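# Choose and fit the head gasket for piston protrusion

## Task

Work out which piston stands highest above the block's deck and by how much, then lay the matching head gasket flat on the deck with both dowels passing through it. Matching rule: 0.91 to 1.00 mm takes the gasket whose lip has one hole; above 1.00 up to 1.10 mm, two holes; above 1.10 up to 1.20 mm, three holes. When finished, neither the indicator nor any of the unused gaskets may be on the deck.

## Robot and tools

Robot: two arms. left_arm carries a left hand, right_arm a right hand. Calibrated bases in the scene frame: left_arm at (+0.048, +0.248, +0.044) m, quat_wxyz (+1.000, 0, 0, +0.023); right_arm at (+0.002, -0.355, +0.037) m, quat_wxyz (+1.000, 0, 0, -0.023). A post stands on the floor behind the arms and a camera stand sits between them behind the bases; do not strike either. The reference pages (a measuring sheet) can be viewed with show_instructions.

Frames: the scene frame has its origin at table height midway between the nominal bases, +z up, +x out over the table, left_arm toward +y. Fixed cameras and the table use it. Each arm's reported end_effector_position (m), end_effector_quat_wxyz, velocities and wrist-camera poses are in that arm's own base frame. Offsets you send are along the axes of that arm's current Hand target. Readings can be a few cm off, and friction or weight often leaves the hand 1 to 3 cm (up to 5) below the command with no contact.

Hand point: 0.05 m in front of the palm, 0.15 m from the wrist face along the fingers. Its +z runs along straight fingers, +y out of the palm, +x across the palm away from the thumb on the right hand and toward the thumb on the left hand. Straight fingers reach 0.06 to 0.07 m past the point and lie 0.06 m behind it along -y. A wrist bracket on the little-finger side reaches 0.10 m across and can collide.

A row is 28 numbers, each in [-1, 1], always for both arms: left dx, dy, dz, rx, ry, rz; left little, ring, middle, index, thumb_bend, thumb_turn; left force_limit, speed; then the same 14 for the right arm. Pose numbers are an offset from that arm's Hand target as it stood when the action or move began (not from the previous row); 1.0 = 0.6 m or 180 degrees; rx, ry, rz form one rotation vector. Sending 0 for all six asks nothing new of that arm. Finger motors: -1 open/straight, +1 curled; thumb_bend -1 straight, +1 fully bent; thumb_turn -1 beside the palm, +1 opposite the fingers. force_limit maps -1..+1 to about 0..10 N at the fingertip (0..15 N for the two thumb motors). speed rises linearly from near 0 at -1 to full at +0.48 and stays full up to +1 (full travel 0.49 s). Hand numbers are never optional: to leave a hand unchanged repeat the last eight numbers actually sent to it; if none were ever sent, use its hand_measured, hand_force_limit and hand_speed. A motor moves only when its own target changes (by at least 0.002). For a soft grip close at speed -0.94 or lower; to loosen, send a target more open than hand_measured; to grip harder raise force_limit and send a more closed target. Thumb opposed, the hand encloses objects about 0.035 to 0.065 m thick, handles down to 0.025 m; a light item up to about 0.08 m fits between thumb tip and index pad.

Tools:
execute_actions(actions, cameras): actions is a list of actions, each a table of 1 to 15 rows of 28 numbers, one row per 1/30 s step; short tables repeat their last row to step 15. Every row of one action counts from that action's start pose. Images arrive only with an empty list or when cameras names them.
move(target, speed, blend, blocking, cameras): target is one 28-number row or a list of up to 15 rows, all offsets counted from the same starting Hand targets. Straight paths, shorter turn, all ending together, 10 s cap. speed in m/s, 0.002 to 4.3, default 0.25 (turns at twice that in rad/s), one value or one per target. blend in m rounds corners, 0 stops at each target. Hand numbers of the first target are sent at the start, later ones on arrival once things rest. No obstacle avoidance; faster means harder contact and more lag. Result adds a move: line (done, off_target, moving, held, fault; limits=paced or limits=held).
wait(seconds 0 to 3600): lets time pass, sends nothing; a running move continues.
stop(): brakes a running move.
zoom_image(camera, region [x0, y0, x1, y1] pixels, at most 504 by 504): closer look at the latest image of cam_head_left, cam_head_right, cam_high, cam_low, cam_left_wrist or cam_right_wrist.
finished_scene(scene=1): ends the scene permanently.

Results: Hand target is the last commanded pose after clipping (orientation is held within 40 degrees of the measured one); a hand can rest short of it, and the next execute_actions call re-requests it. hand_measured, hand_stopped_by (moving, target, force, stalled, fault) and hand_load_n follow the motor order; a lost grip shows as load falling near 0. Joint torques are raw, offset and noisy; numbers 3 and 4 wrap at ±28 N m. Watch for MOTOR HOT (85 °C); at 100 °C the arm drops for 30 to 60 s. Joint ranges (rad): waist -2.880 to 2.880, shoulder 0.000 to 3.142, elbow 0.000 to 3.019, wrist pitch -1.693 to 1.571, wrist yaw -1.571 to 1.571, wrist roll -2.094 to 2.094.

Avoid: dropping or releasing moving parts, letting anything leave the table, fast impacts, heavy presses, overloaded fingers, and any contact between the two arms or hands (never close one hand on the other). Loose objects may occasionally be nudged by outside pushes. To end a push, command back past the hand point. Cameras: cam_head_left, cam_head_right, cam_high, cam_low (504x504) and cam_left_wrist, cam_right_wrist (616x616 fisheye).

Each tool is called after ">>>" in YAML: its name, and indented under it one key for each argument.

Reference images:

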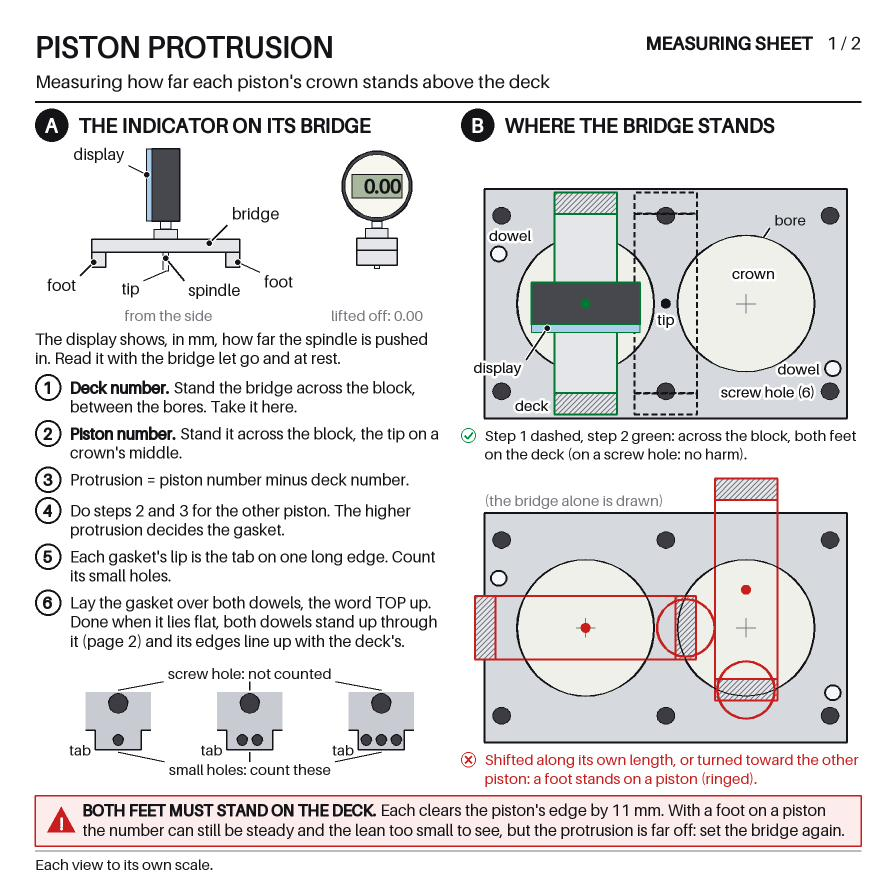

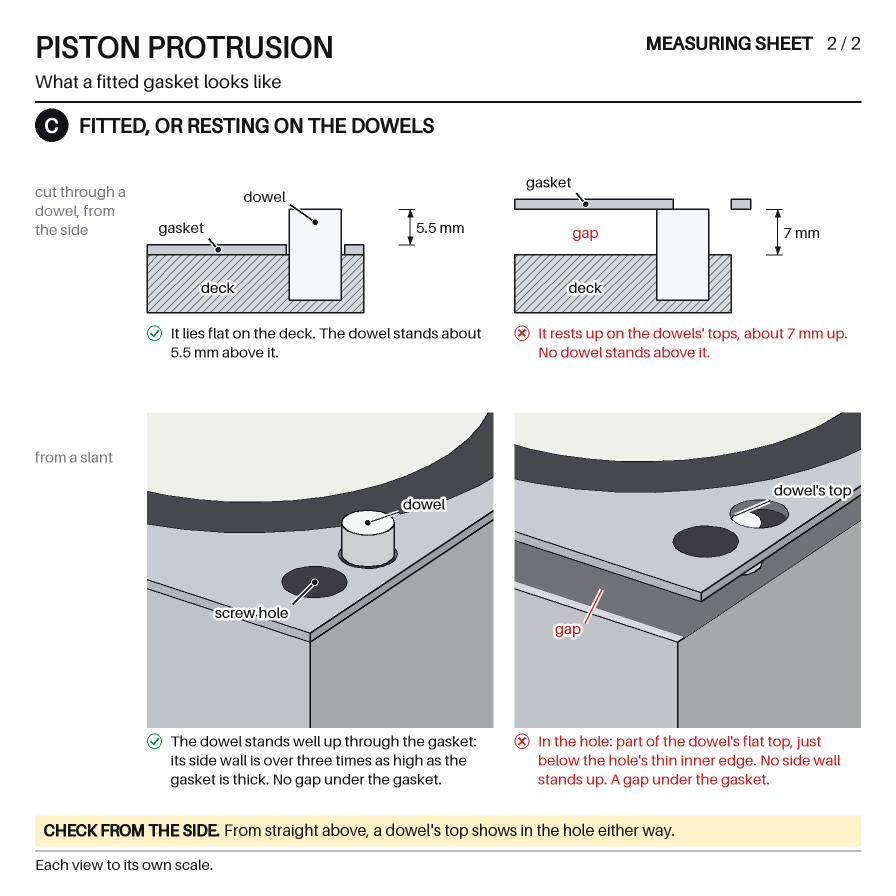

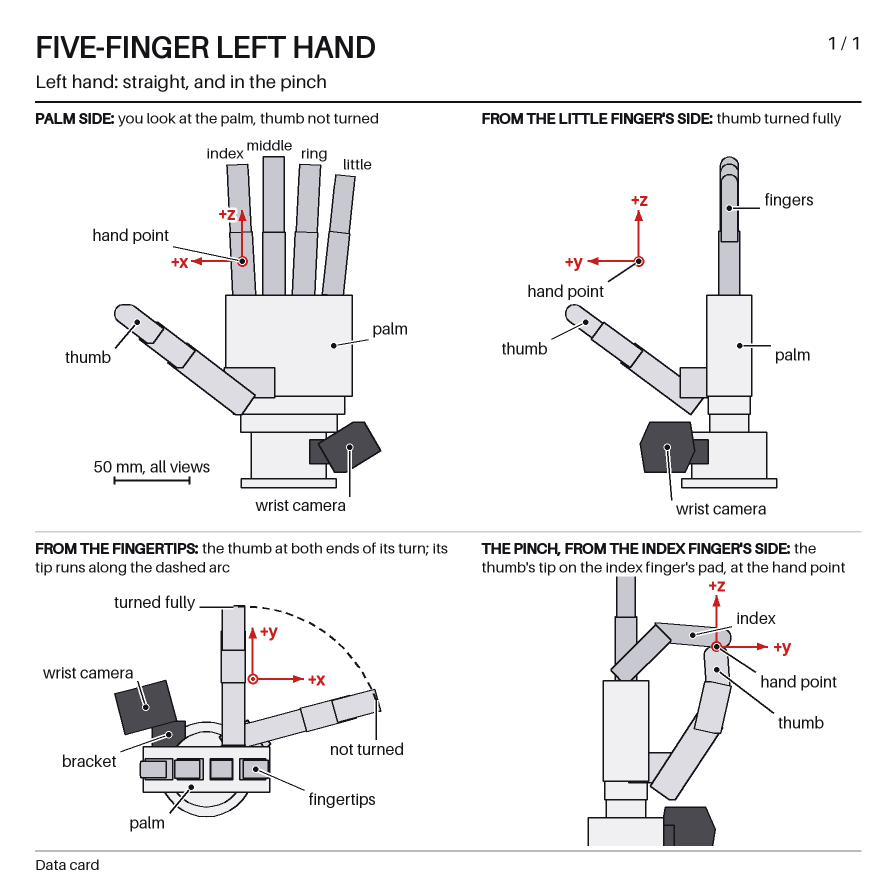

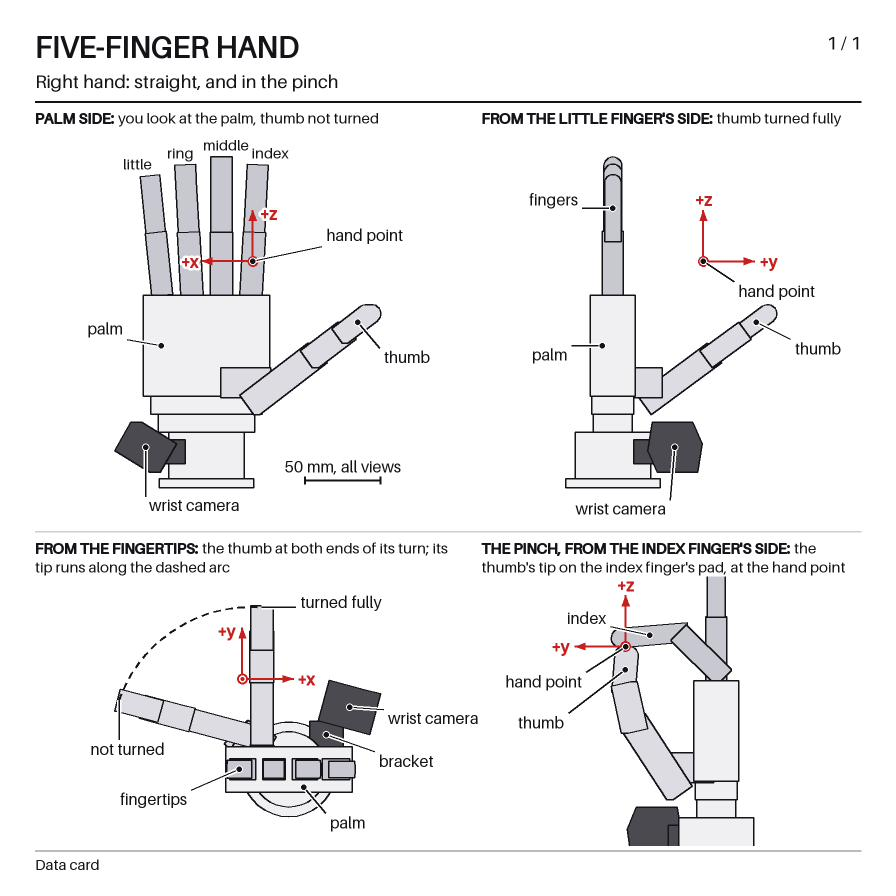

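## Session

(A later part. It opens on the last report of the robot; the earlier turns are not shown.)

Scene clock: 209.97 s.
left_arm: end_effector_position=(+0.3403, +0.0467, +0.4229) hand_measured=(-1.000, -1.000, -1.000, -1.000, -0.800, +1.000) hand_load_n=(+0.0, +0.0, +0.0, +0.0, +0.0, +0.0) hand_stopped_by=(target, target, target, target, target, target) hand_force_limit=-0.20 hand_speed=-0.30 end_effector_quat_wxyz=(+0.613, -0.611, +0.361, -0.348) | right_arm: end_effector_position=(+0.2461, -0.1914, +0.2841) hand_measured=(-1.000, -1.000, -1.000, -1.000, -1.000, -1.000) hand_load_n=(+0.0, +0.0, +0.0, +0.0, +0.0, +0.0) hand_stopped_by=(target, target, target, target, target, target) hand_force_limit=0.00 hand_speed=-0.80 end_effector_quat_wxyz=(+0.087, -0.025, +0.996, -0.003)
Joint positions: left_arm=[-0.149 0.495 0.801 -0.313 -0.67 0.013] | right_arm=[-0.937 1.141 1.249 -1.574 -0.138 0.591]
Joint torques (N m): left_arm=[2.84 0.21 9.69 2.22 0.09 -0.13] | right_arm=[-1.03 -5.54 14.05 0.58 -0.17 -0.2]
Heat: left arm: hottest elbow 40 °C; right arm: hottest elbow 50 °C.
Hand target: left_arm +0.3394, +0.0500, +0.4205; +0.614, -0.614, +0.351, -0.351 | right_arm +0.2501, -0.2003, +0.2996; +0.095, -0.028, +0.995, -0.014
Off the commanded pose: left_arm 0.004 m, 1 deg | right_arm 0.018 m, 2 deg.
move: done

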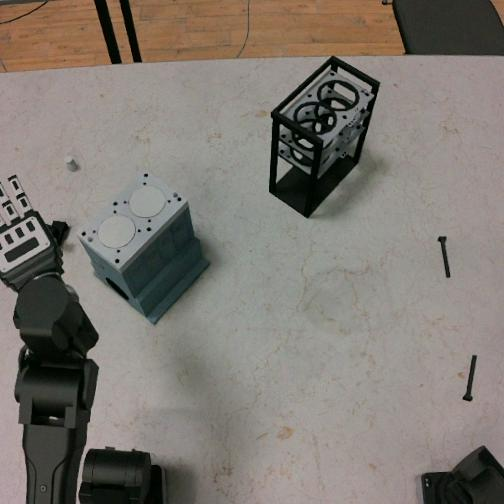

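>>> move:
  target: [-0.2254,0.2242,-0.0215,0,0.186,0,-1,-1,-1,-1,-0.8,1,-0.2,-0.3,0,0,0,0,0,0,-1,-1,-1,-1,-1,-1,0.0,-0.8]
  speed: 0.25
  cameras: ["all"]

Scene clock: 212.60 s.
left_arm: end_effector_position=(+0.2616, +0.1597, +0.2928) hand_measured=(-1.000, -1.000, -1.000, -1.000, -0.800, +1.000) hand_load_n=(+0.0, +0.0, +0.0, +0.0, +0.0, +0.0) hand_stopped_by=(target, target, target, target, target, target) hand_force_limit=-0.20 hand_speed=-0.30 end_effector_quat_wxyz=(+0.489, -0.480, +0.519, -0.510) | right_arm: end_effector_position=(+0.2461, -0.1914, +0.2841) hand_measured=(-1.000, -1.000, -1.000, -1.000, -1.000, -1.000) hand_load_n=(+0.0, +0.0, +0.0, +0.0, +0.0, +0.0) hand_stopped_by=(target, target, target, target, target, target) hand_force_limit=0.00 hand_speed=-0.80 end_effector_quat_wxyz=(+0.087, -0.025, +0.996, -0.003)
Joint positions: left_arm=[1.24 0.65 0.492 0.156 1.3 0.019] | right_arm=[-0.937 1.141 1.249 -1.574 -0.138 0.591]
Joint torques (N m): left_arm=[2.55 -0.26 9.21 1.92 0.1 -0.12] | right_arm=[-1.08 -5.54 14.05 0.5 -0.16 -0.18]
Heat: left arm: hottest elbow 40 °C; right arm: hottest elbow 50 °C.
Hand target: left_arm +0.2596, +0.1600, +0.2861; +0.486, -0.487, +0.513, -0.513 | right_arm +0.2501, -0.2003, +0.2996; +0.095, -0.028, +0.995, -0.014
Off the commanded pose: left_arm 0.007 m, 1 deg | right_arm 0.018 m, 2 deg.
move: done
cam_left_wrist: T_world_to_cam=[[0.03097, -0.2604, 0.965, -0.24809], [-0.5592, -0.80474, -0.19921, 0.3349], [0.82846, -0.53346, -0.17054, 0.03612]] pos_world=[0.16503, 0.22418, 0.31228]
cam_right_wrist: T_world_to_cam=[[-0.27749, 0.95972, -0.04408, 0.26686], [0.69829, 0.23299, 0.67683, -0.32559], [0.65984, 0.15704, -0.73482, 0.18927]] pos_world=[0.17652, -0.20997, 0.37121]

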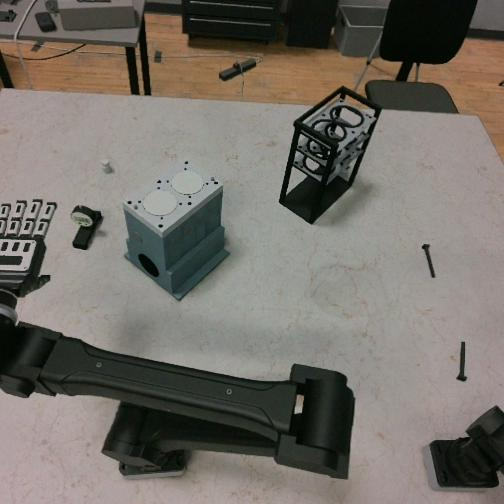

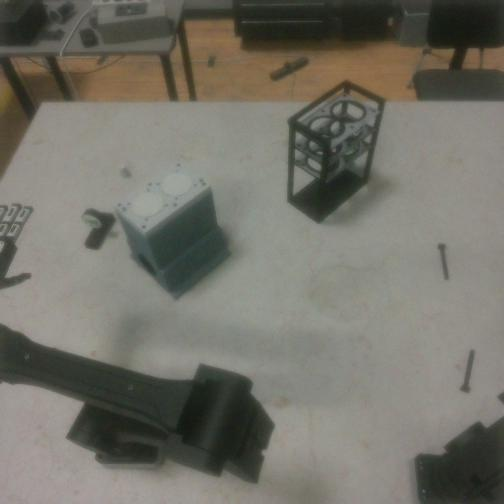

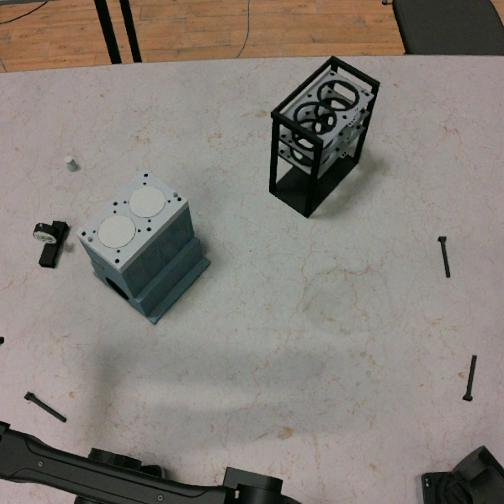

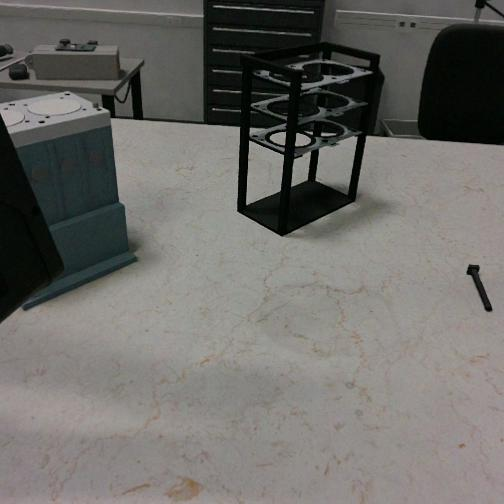

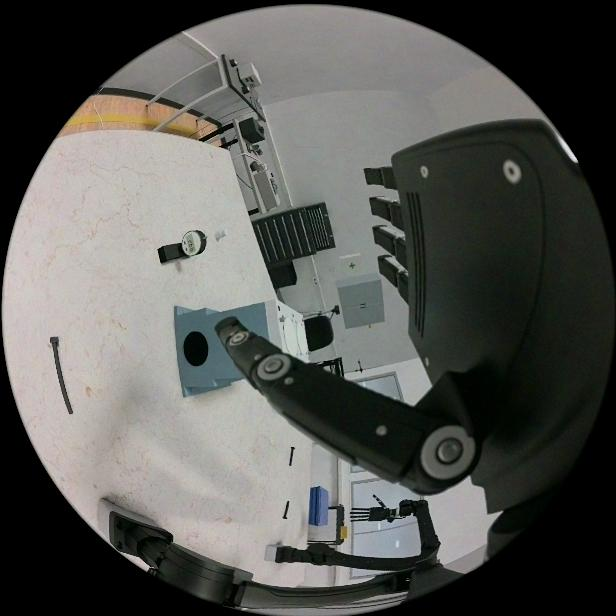

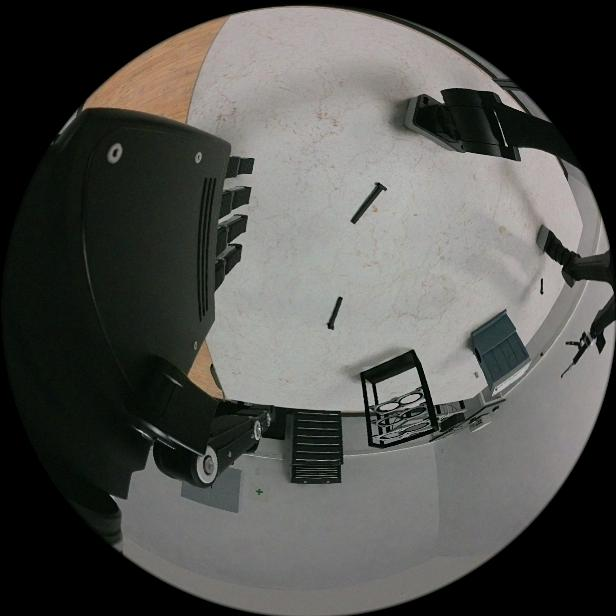

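>>> move:
  target: [-0.269,0.0268,0.248,0,0.108,0,-1,-1,-1,-1,-0.8,1,-0.2,-0.3,0,0,0,0,0,0,-1,-1,-1,-1,-1,-1,0.0,-0.8]
  speed: 0.25
  cameras: ["cam_head_left","cam_left_wrist"]

Scene clock: 215.03 s.
left_arm: end_effector_position=(+0.4053, +0.3049, +0.2499) hand_measured=(-1.000, -1.000, -1.000, -1.000, -0.800, +1.000) hand_load_n=(+0.0, +0.0, +0.0, +0.0, +0.0, +0.0) hand_stopped_by=(target, target, target, target, target, target) hand_force_limit=-0.20 hand_speed=-0.30 end_effector_quat_wxyz=(+0.380, -0.413, +0.579, -0.591) | right_arm: end_effector_position=(+0.2461, -0.1914, +0.2841) hand_measured=(-1.000, -1.000, -1.000, -1.000, -1.000, -1.000) hand_load_n=(+0.0, +0.0, -0.5, +0.0, +0.0, +0.0) hand_stopped_by=(target, target, target, target, target, target) hand_force_limit=0.00 hand_speed=-0.80 end_effector_quat_wxyz=(+0.087, -0.025, +0.996, -0.003)
Joint positions: left_arm=[1.044 1.519 0.982 0.457 1.423 0.032] | right_arm=[-0.937 1.141 1.249 -1.574 -0.138 0.591]
Joint torques (N m): left_arm=[1.08 -12.51 13.65 1.94 0.17 -0.09] | right_arm=[-0.97 -5.71 14.04 0.51 -0.16 -0.19]
Heat: left arm: hottest elbow 40 °C; right arm: hottest elbow 50 °C.
Hand target: left_arm +0.4167, +0.3133, +0.2699; +0.393, -0.393, +0.588, -0.588 | right_arm +0.2501, -0.2003, +0.2996; +0.095, -0.028, +0.995, -0.014
Off the commanded pose: left_arm 0.025 m, 3 deg | right_arm 0.018 m, 2 deg.
move: off_target (left_arm)
cam_left_wrist: T_world_to_cam=[[-0.0188, -0.20246, 0.97911, -0.17427], [-0.78948, -0.59788, -0.13879, 0.53883], [0.61349, -0.7756, -0.1486, 0.14269]] pos_world=[0.33458, 0.39754, 0.26661]

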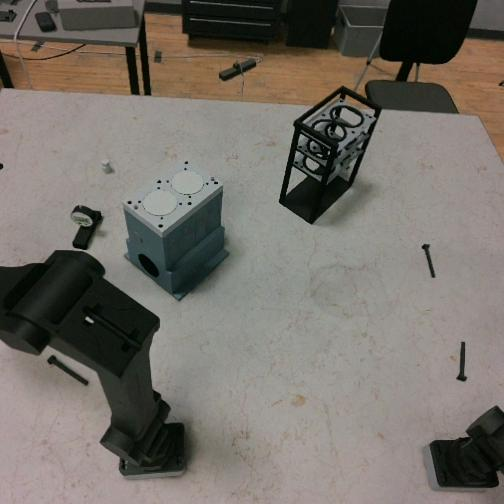

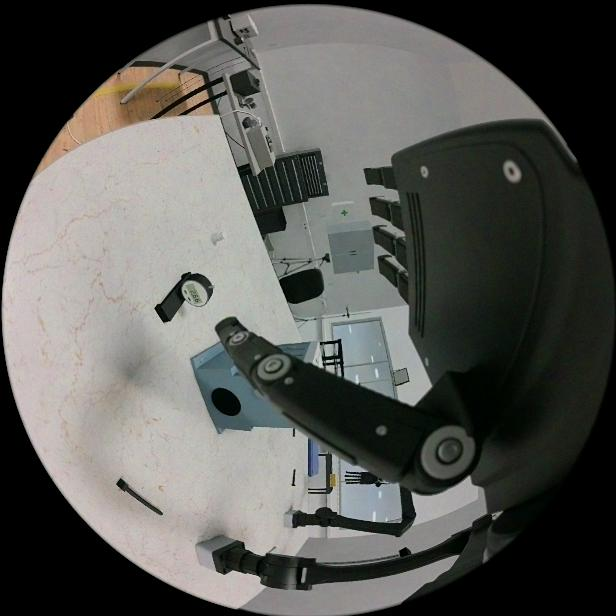

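>>> move:
  target:
    - [0,0,0,0,0,0,-1,-1,-1,-1,-0.8,1,-0.2,-0.3,-0.2768,0.1873,0.1142,0.3119,-0.3736,-0.4279,-1,-1,-1,-1,-0.25,1,0.0,-0.3]
    - [0,0,0,0,0,0,-1,-1,-1,-1,-0.8,1,-0.2,-0.3,-0.5683,0.4523,0.2628,0.1668,-0.5293,-0.5533,-1,-1,-1,-1,-0.25,1,0.0,-0.3]
  speed: 0.25
  blend: 0.03
  cameras: ["all"]

Scene clock: 223.17 s.
left_arm: end_effector_position=(+0.4054, +0.3050, +0.2503) hand_measured=(-1.000, -1.000, -1.000, -1.000, -0.800, +1.000) hand_load_n=(+0.0, +0.0, +0.0, +0.0, +0.0, +0.0) hand_stopped_by=(target, target, target, target, target, target) hand_force_limit=-0.20 hand_speed=-0.30 end_effector_quat_wxyz=(+0.381, -0.413, +0.579, -0.591) | right_arm: end_effector_position=(+0.5845, +0.0866, +0.1835) hand_measured=(-1.000, -1.000, -1.000, -1.000, -0.250, +1.000) hand_load_n=(+0.0, +0.0, +0.0, +0.0, +0.0, +0.0) hand_stopped_by=(target, target, target, target, target, target) hand_force_limit=0.00 hand_speed=-0.30 end_effector_quat_wxyz=(+0.658, -0.663, +0.272, -0.232)
Joint positions: left_arm=[1.044 1.519 0.982 0.461 1.423 0.028] | right_arm=[-0.163 1.665 0.952 0.661 -1.005 0.006]
Joint torques (N m): left_arm=[1.14 -12.45 13.63 1.83 0.16 -0.11] | right_arm=[-0.21 -13.16 12.6 2.52 -0.08 -0.18]
Heat: left arm: hottest elbow 40 °C; right arm: hottest elbow 49 °C.
Hand target: left_arm +0.4167, +0.3133, +0.2699; +0.393, -0.393, +0.588, -0.588 | right_arm +0.5999, +0.0869, +0.1998; +0.661, -0.662, +0.250, -0.250
Off the commanded pose: left_arm 0.024 m, 3 deg | right_arm 0.023 m, 3 deg.
move: off_target (right_arm)
cam_left_wrist: T_world_to_cam=[[-0.01943, -0.2026, 0.97907, -0.17438], [-0.78931, -0.59796, -0.1394, 0.53902], [0.61369, -0.7755, -0.14829, 0.14256]] pos_world=[0.33458, 0.39754, 0.26701]
cam_right_wrist: T_world_to_cam=[[0.11448, -0.14718, -0.98246, 0.12854], [-0.98123, 0.13773, -0.13497, 0.58032], [0.15518, 0.97947, -0.12865, -0.03909]] pos_world=[0.56078, -0.02271, 0.19958]

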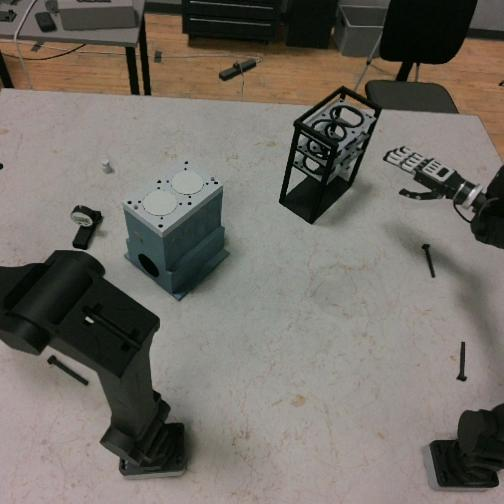

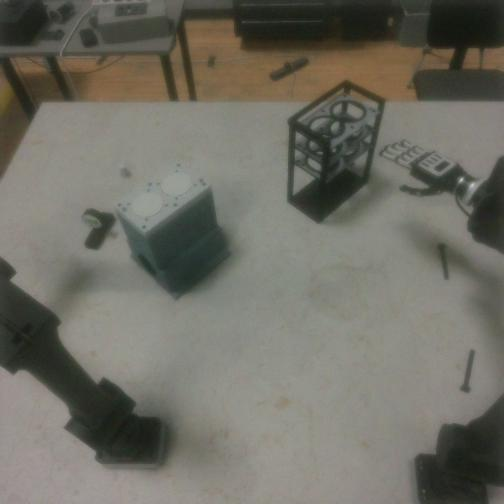

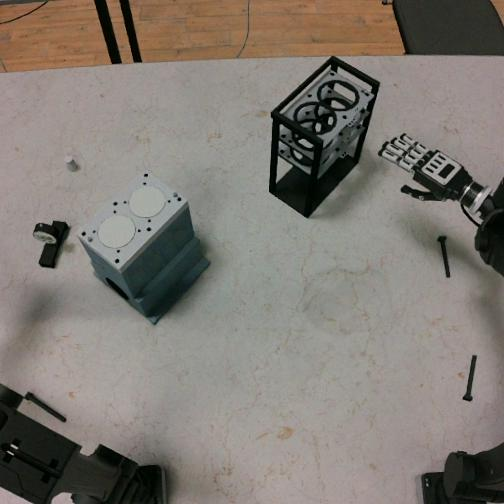

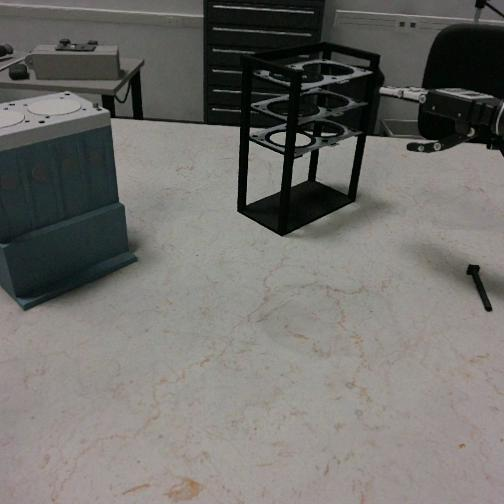

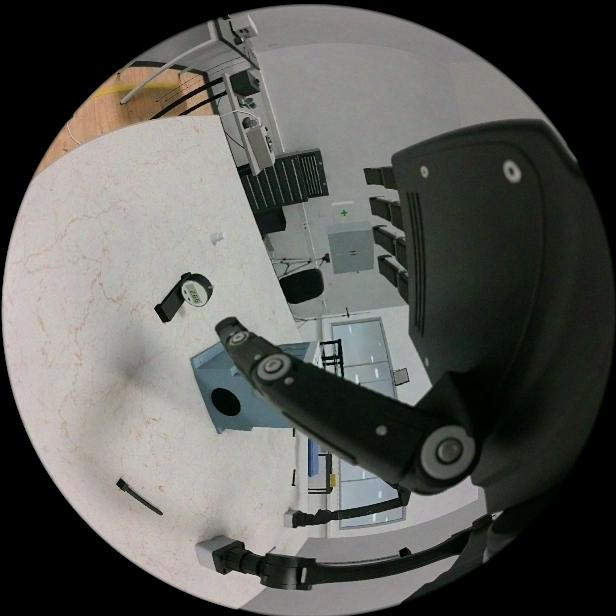

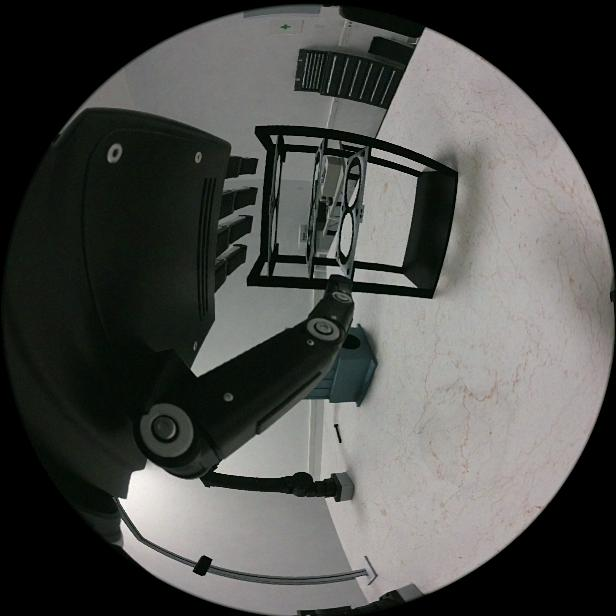

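>>> zoom_image:
  camera: "cam_right_wrist"
  region: [240, 110, 480, 310]

>>> zoom_image:
  camera: "cam_right_wrist"
  region: [310, 160, 390, 260]

Scaled by 2.100 from the camera's image (finer frame: 880x880).

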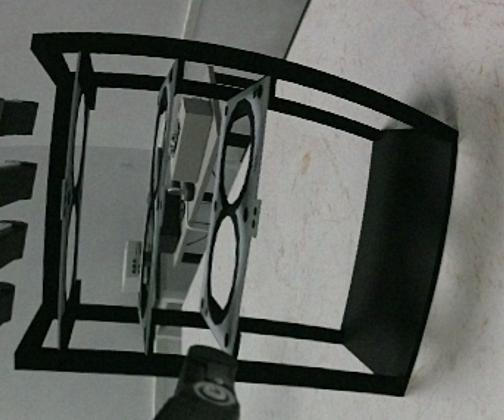

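Scaled by 5.040 from the camera's image (finer frame: 880x880).

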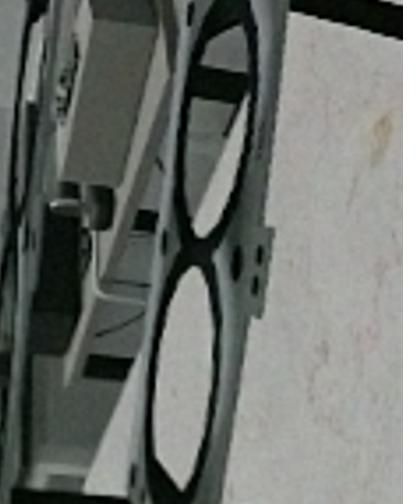

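>>> zoom_image:
  camera: "cam_right_wrist"
  region: [300, 120, 400, 220]

>>> zoom_image:
  camera: "cam_right_wrist"
  region: [300, 210, 400, 310]

Scaled by 5.040 from the camera's image (finer frame: 880x880).

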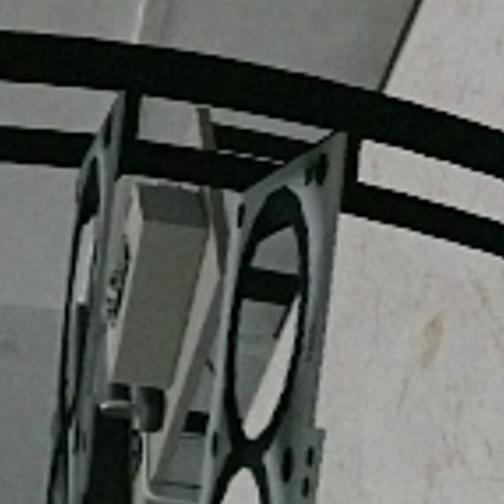

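Scaled by 5.040 from the camera's image (finer frame: 880x880).

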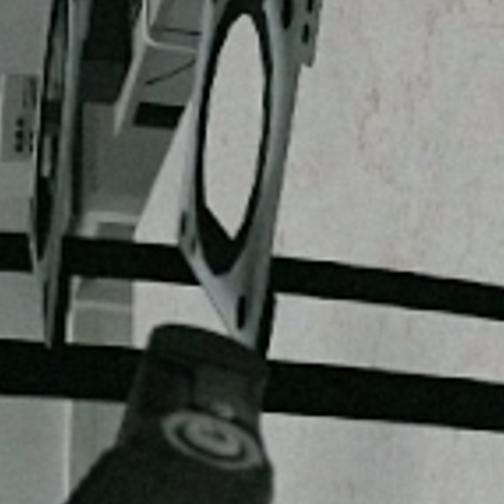

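>>> zoom_image:
  camera: "cam_low"
  region: [360, 50, 504, 194]

>>> zoom_image:
  camera: "cam_high"
  region: [360, 100, 504, 244]

Scaled by 3.500 from the camera's image (finer frame: 720x720).

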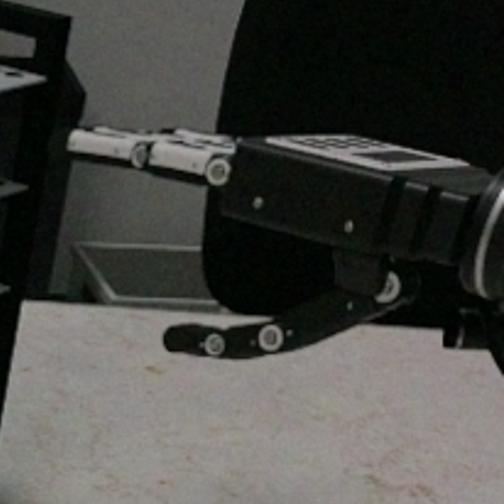

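Scaled by 3.500 from the camera's image (finer frame: 720x720).

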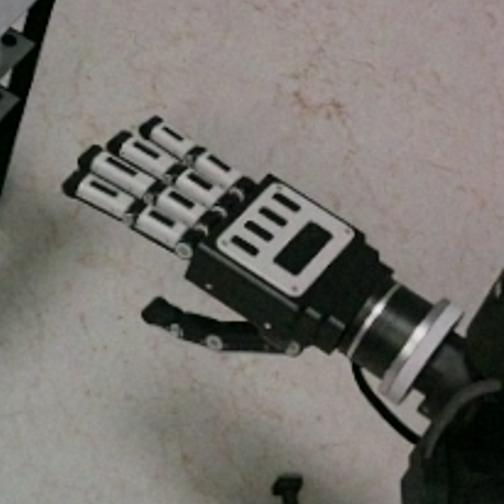

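>>> move:
  target: [0,0,0,0,0,0,-1,-1,-1,-1,-0.8,-1,-0.2,-0.3,0.0383,0.1,0.10,0,0,-0.052,-1,-1,-1,-1,-0.25,1,0.0,-0.3]
  speed: 0.15
  cameras: ["cam_right_wrist","cam_low","cam_high"]

Scene clock: 230.57 s.
left_arm: end_effector_position=(+0.4053, +0.3049, +0.2503) hand_measured=(-1.000, -1.000, -1.000, -1.000, -0.800, -1.000) hand_load_n=(+0.0, -0.5, +0.0, +0.0, +0.0, -0.5) hand_stopped_by=(target, target, target, target, target, target) hand_force_limit=-0.20 hand_speed=-0.30 end_effector_quat_wxyz=(+0.380, -0.413, +0.579, -0.591) | right_arm: end_effector_position=(+0.6408, +0.1144, +0.1250) hand_measured=(-1.000, -1.000, -1.000, -1.000, -0.250, +1.000) hand_load_n=(+0.0, +0.0, +0.0, +0.0, +0.0, +0.0) hand_stopped_by=(target, target, target, target, target, target) hand_force_limit=0.00 hand_speed=-0.30 end_effector_quat_wxyz=(+0.636, -0.684, +0.217, -0.284)
Joint positions: left_arm=[1.044 1.519 0.982 0.461 1.423 0.027] | right_arm=[-0.084 1.859 1.052 0.756 -0.927 -0.154]
Joint torques (N m): left_arm=[1.14 -12.45 13.6 1.84 0.16 -0.11] | right_arm=[-0.32 -15.79 11.75 2.76 0.06 -0.19]
Heat: left arm: hottest elbow 40 °C; right arm: hottest elbow 49 °C.
Hand target: left_arm +0.4167, +0.3133, +0.2699; +0.393, -0.393, +0.588, -0.588 | right_arm +0.6568, +0.1168, +0.1396; +0.639, -0.680, +0.195, -0.303
Off the commanded pose: left_arm 0.024 m, 3 deg | right_arm 0.022 m, 3 deg.
move: off_target (right_arm)
cam_right_wrist: T_world_to_cam=[[0.23008, -0.25233, -0.93989, 0.00124], [-0.95822, 0.10993, -0.26408, 0.62836], [0.16996, 0.96137, -0.2165, -0.079]] pos_world=[0.61525, 0.00719, 0.15]
Images, in order (width x height): cam_high 504x504, cam_low 504x504, cam_right_wrist 616x616.

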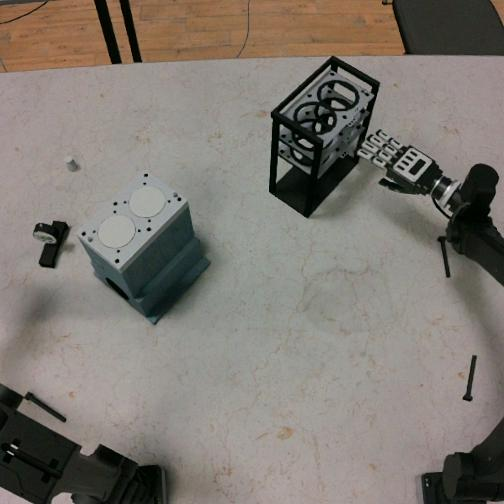

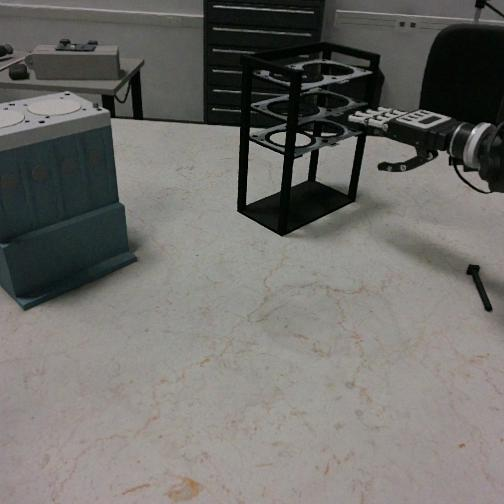

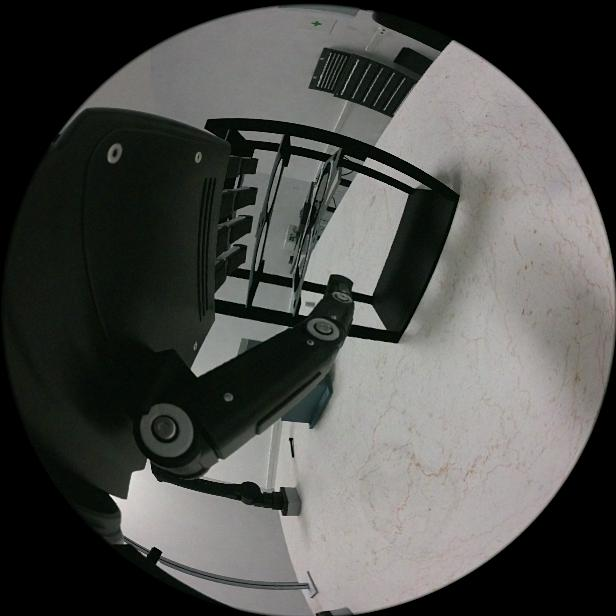

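>>> zoom_image:
  camera: "cam_right_wrist"
  region: [280, 110, 380, 210]

>>> zoom_image:
  camera: "cam_right_wrist"
  region: [270, 200, 370, 350]

>>> zoom_image:
  camera: "cam_right_wrist"
  region: [200, 110, 480, 350]

Scaled by 5.040 from the camera's image (finer frame: 880x880).

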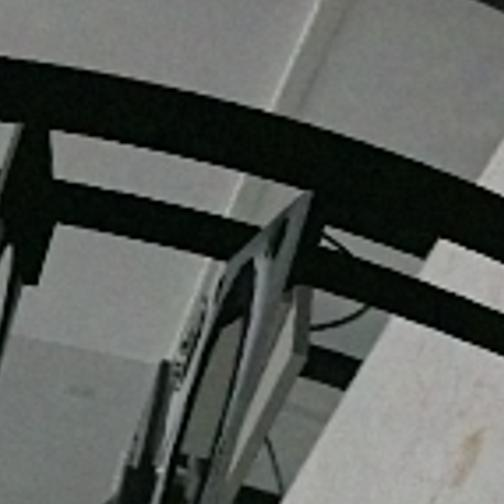

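Scaled by 3.360 from the camera's image (finer frame: 880x880).

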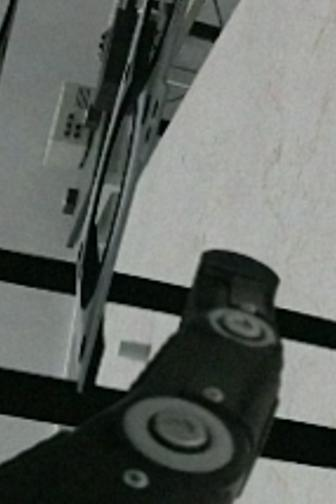

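Scaled by 1.800 from the camera's image (finer frame: 880x880).

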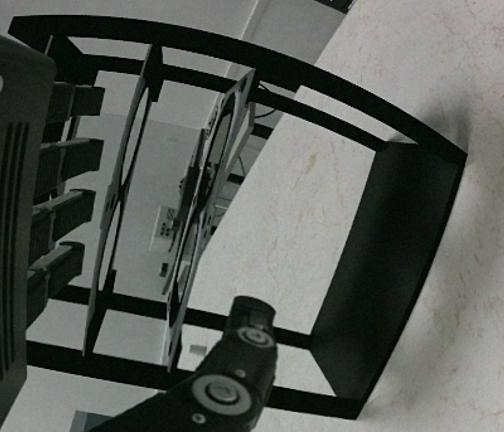

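>>> zoom_image:
  camera: "cam_low"
  region: [300, 60, 504, 264]

Scaled by 2.471 from the camera's image (finer frame: 720x720).

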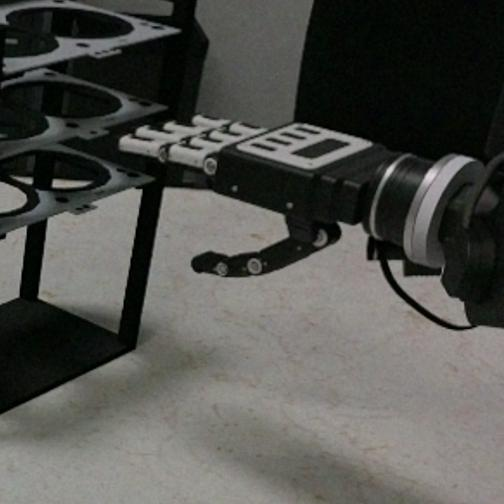

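>>> move:
  target: [0,0,0,0,0,0,-1,-1,-1,-1,-0.8,-1,-0.2,-0.3,0,0.075,0,0,0,0,-1,-1,-1,-1,-0.25,1,0.0,-0.3]
  speed: 0.1
  cameras: ["cam_right_wrist","cam_low","cam_head_right"]

>>> zoom_image:
  camera: "cam_low"
  region: [280, 80, 420, 220]

>>> zoom_image:
  camera: "cam_right_wrist"
  region: [200, 100, 400, 300]

Scene clock: 233.40 s.
left_arm: end_effector_position=(+0.4053, +0.3049, +0.2503) hand_measured=(-1.000, -1.000, -1.000, -1.000, -0.800, -1.000) hand_load_n=(+0.0, +0.0, +0.0, +0.0, +0.0, +0.0) hand_stopped_by=(target, target, target, target, target, target) hand_force_limit=-0.20 hand_speed=-0.30 end_effector_quat_wxyz=(+0.380, -0.413, +0.579, -0.591) | right_arm: end_effector_position=(+0.6463, +0.1143, +0.0812) hand_measured=(-1.000, -1.000, -1.000, -1.000, -0.250, +1.000) hand_load_n=(+0.0, +0.0, +0.0, +0.0, +0.0, +0.0) hand_stopped_by=(target, target, target, target, target, target) hand_force_limit=0.00 hand_speed=-0.30 end_effector_quat_wxyz=(+0.636, -0.685, +0.214, -0.283)
Joint positions: left_arm=[1.044 1.519 0.982 0.461 1.423 0.027] | right_arm=[-0.084 1.962 1.057 0.852 -0.932 -0.157]
Joint torques (N m): left_arm=[1.14 -12.45 13.6 1.83 0.16 -0.11] | right_arm=[-0.73 -16.56 10.82 2.65 -0.08 -0.19]
Heat: left arm: hottest elbow 40 °C; right arm: hottest elbow 49 °C.
Hand target: left_arm +0.4167, +0.3133, +0.2699; +0.393, -0.393, +0.588, -0.588 | right_arm +0.6622, +0.1119, +0.0954; +0.639, -0.680, +0.195, -0.303
Off the commanded pose: left_arm 0.024 m, 3 deg | right_arm 0.021 m, 3 deg.
move: off_target (right_arm)
cam_right_wrist: T_world_to_cam=[[0.23319, -0.25283, -0.93899, -0.04319], [-0.95832, 0.10415, -0.26604, 0.62299], [0.16505, 0.96189, -0.218, -0.08618]] pos_world=[0.62132, 0.00709, 0.10639]
Images, in order (width x height): cam_head_right 504x504, cam_low 504x504, cam_right_wrist 616x616.

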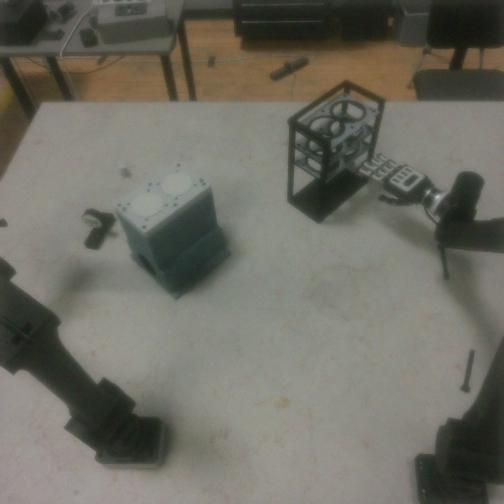

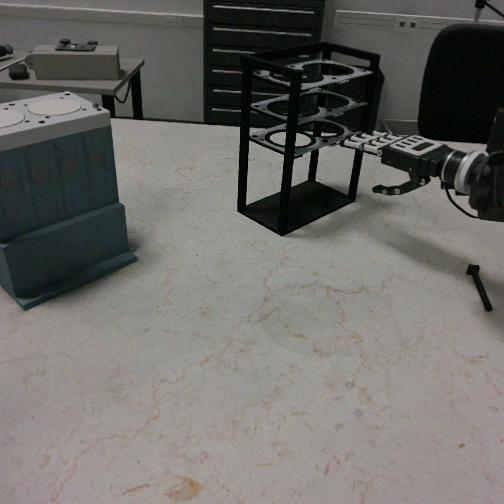

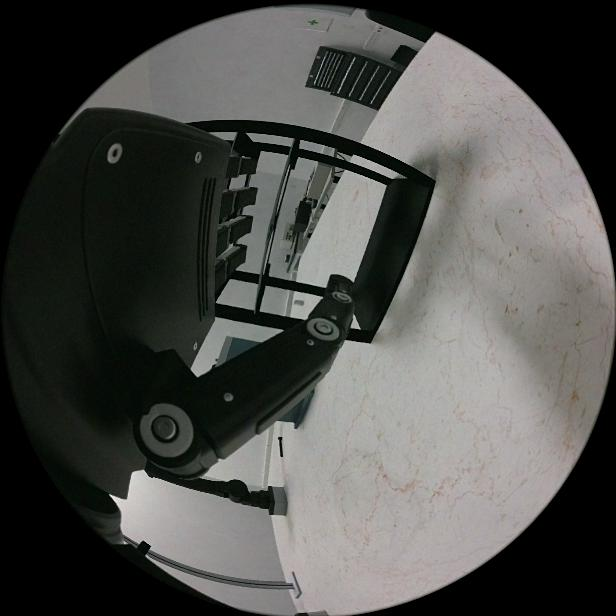

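Scaled by 3.600 from the camera's image (finer frame: 720x720).

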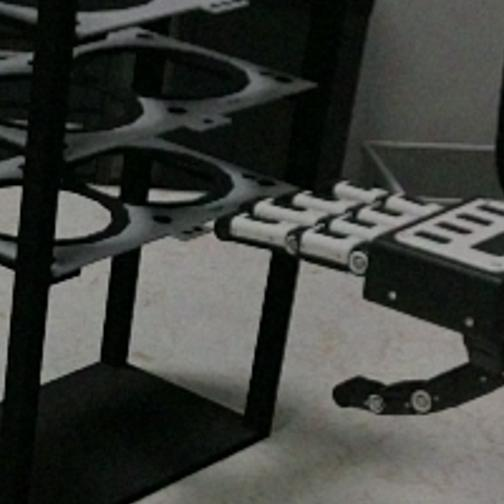

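Scaled by 2.520 from the camera's image (finer frame: 880x880).

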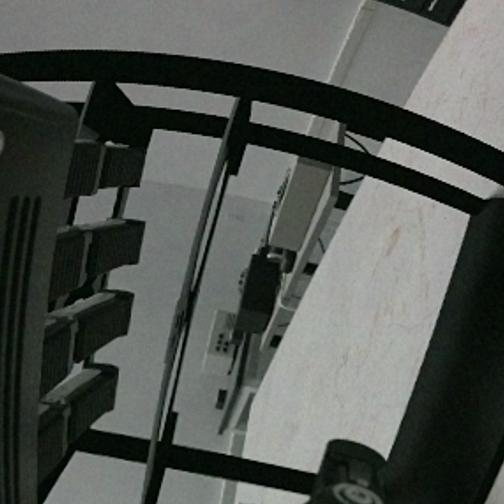

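>>> zoom_image:
  camera: "cam_right_wrist"
  region: [250, 130, 320, 200]

>>> zoom_image:
  camera: "cam_right_wrist"
  region: [240, 190, 330, 320]

Scaled by 7.200 from the camera's image (finer frame: 880x880).

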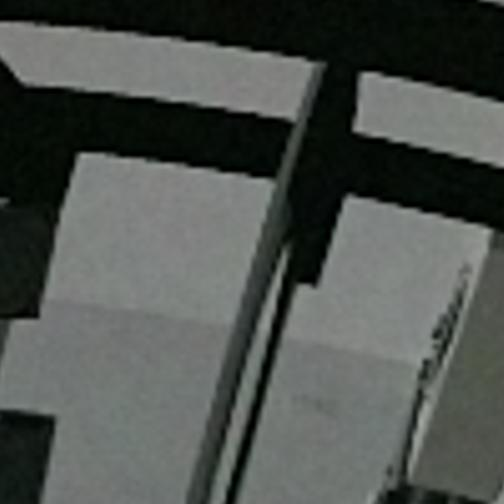

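Scaled by 3.877 from the camera's image (finer frame: 880x880).

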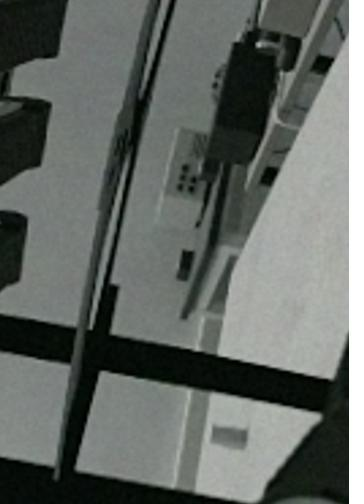

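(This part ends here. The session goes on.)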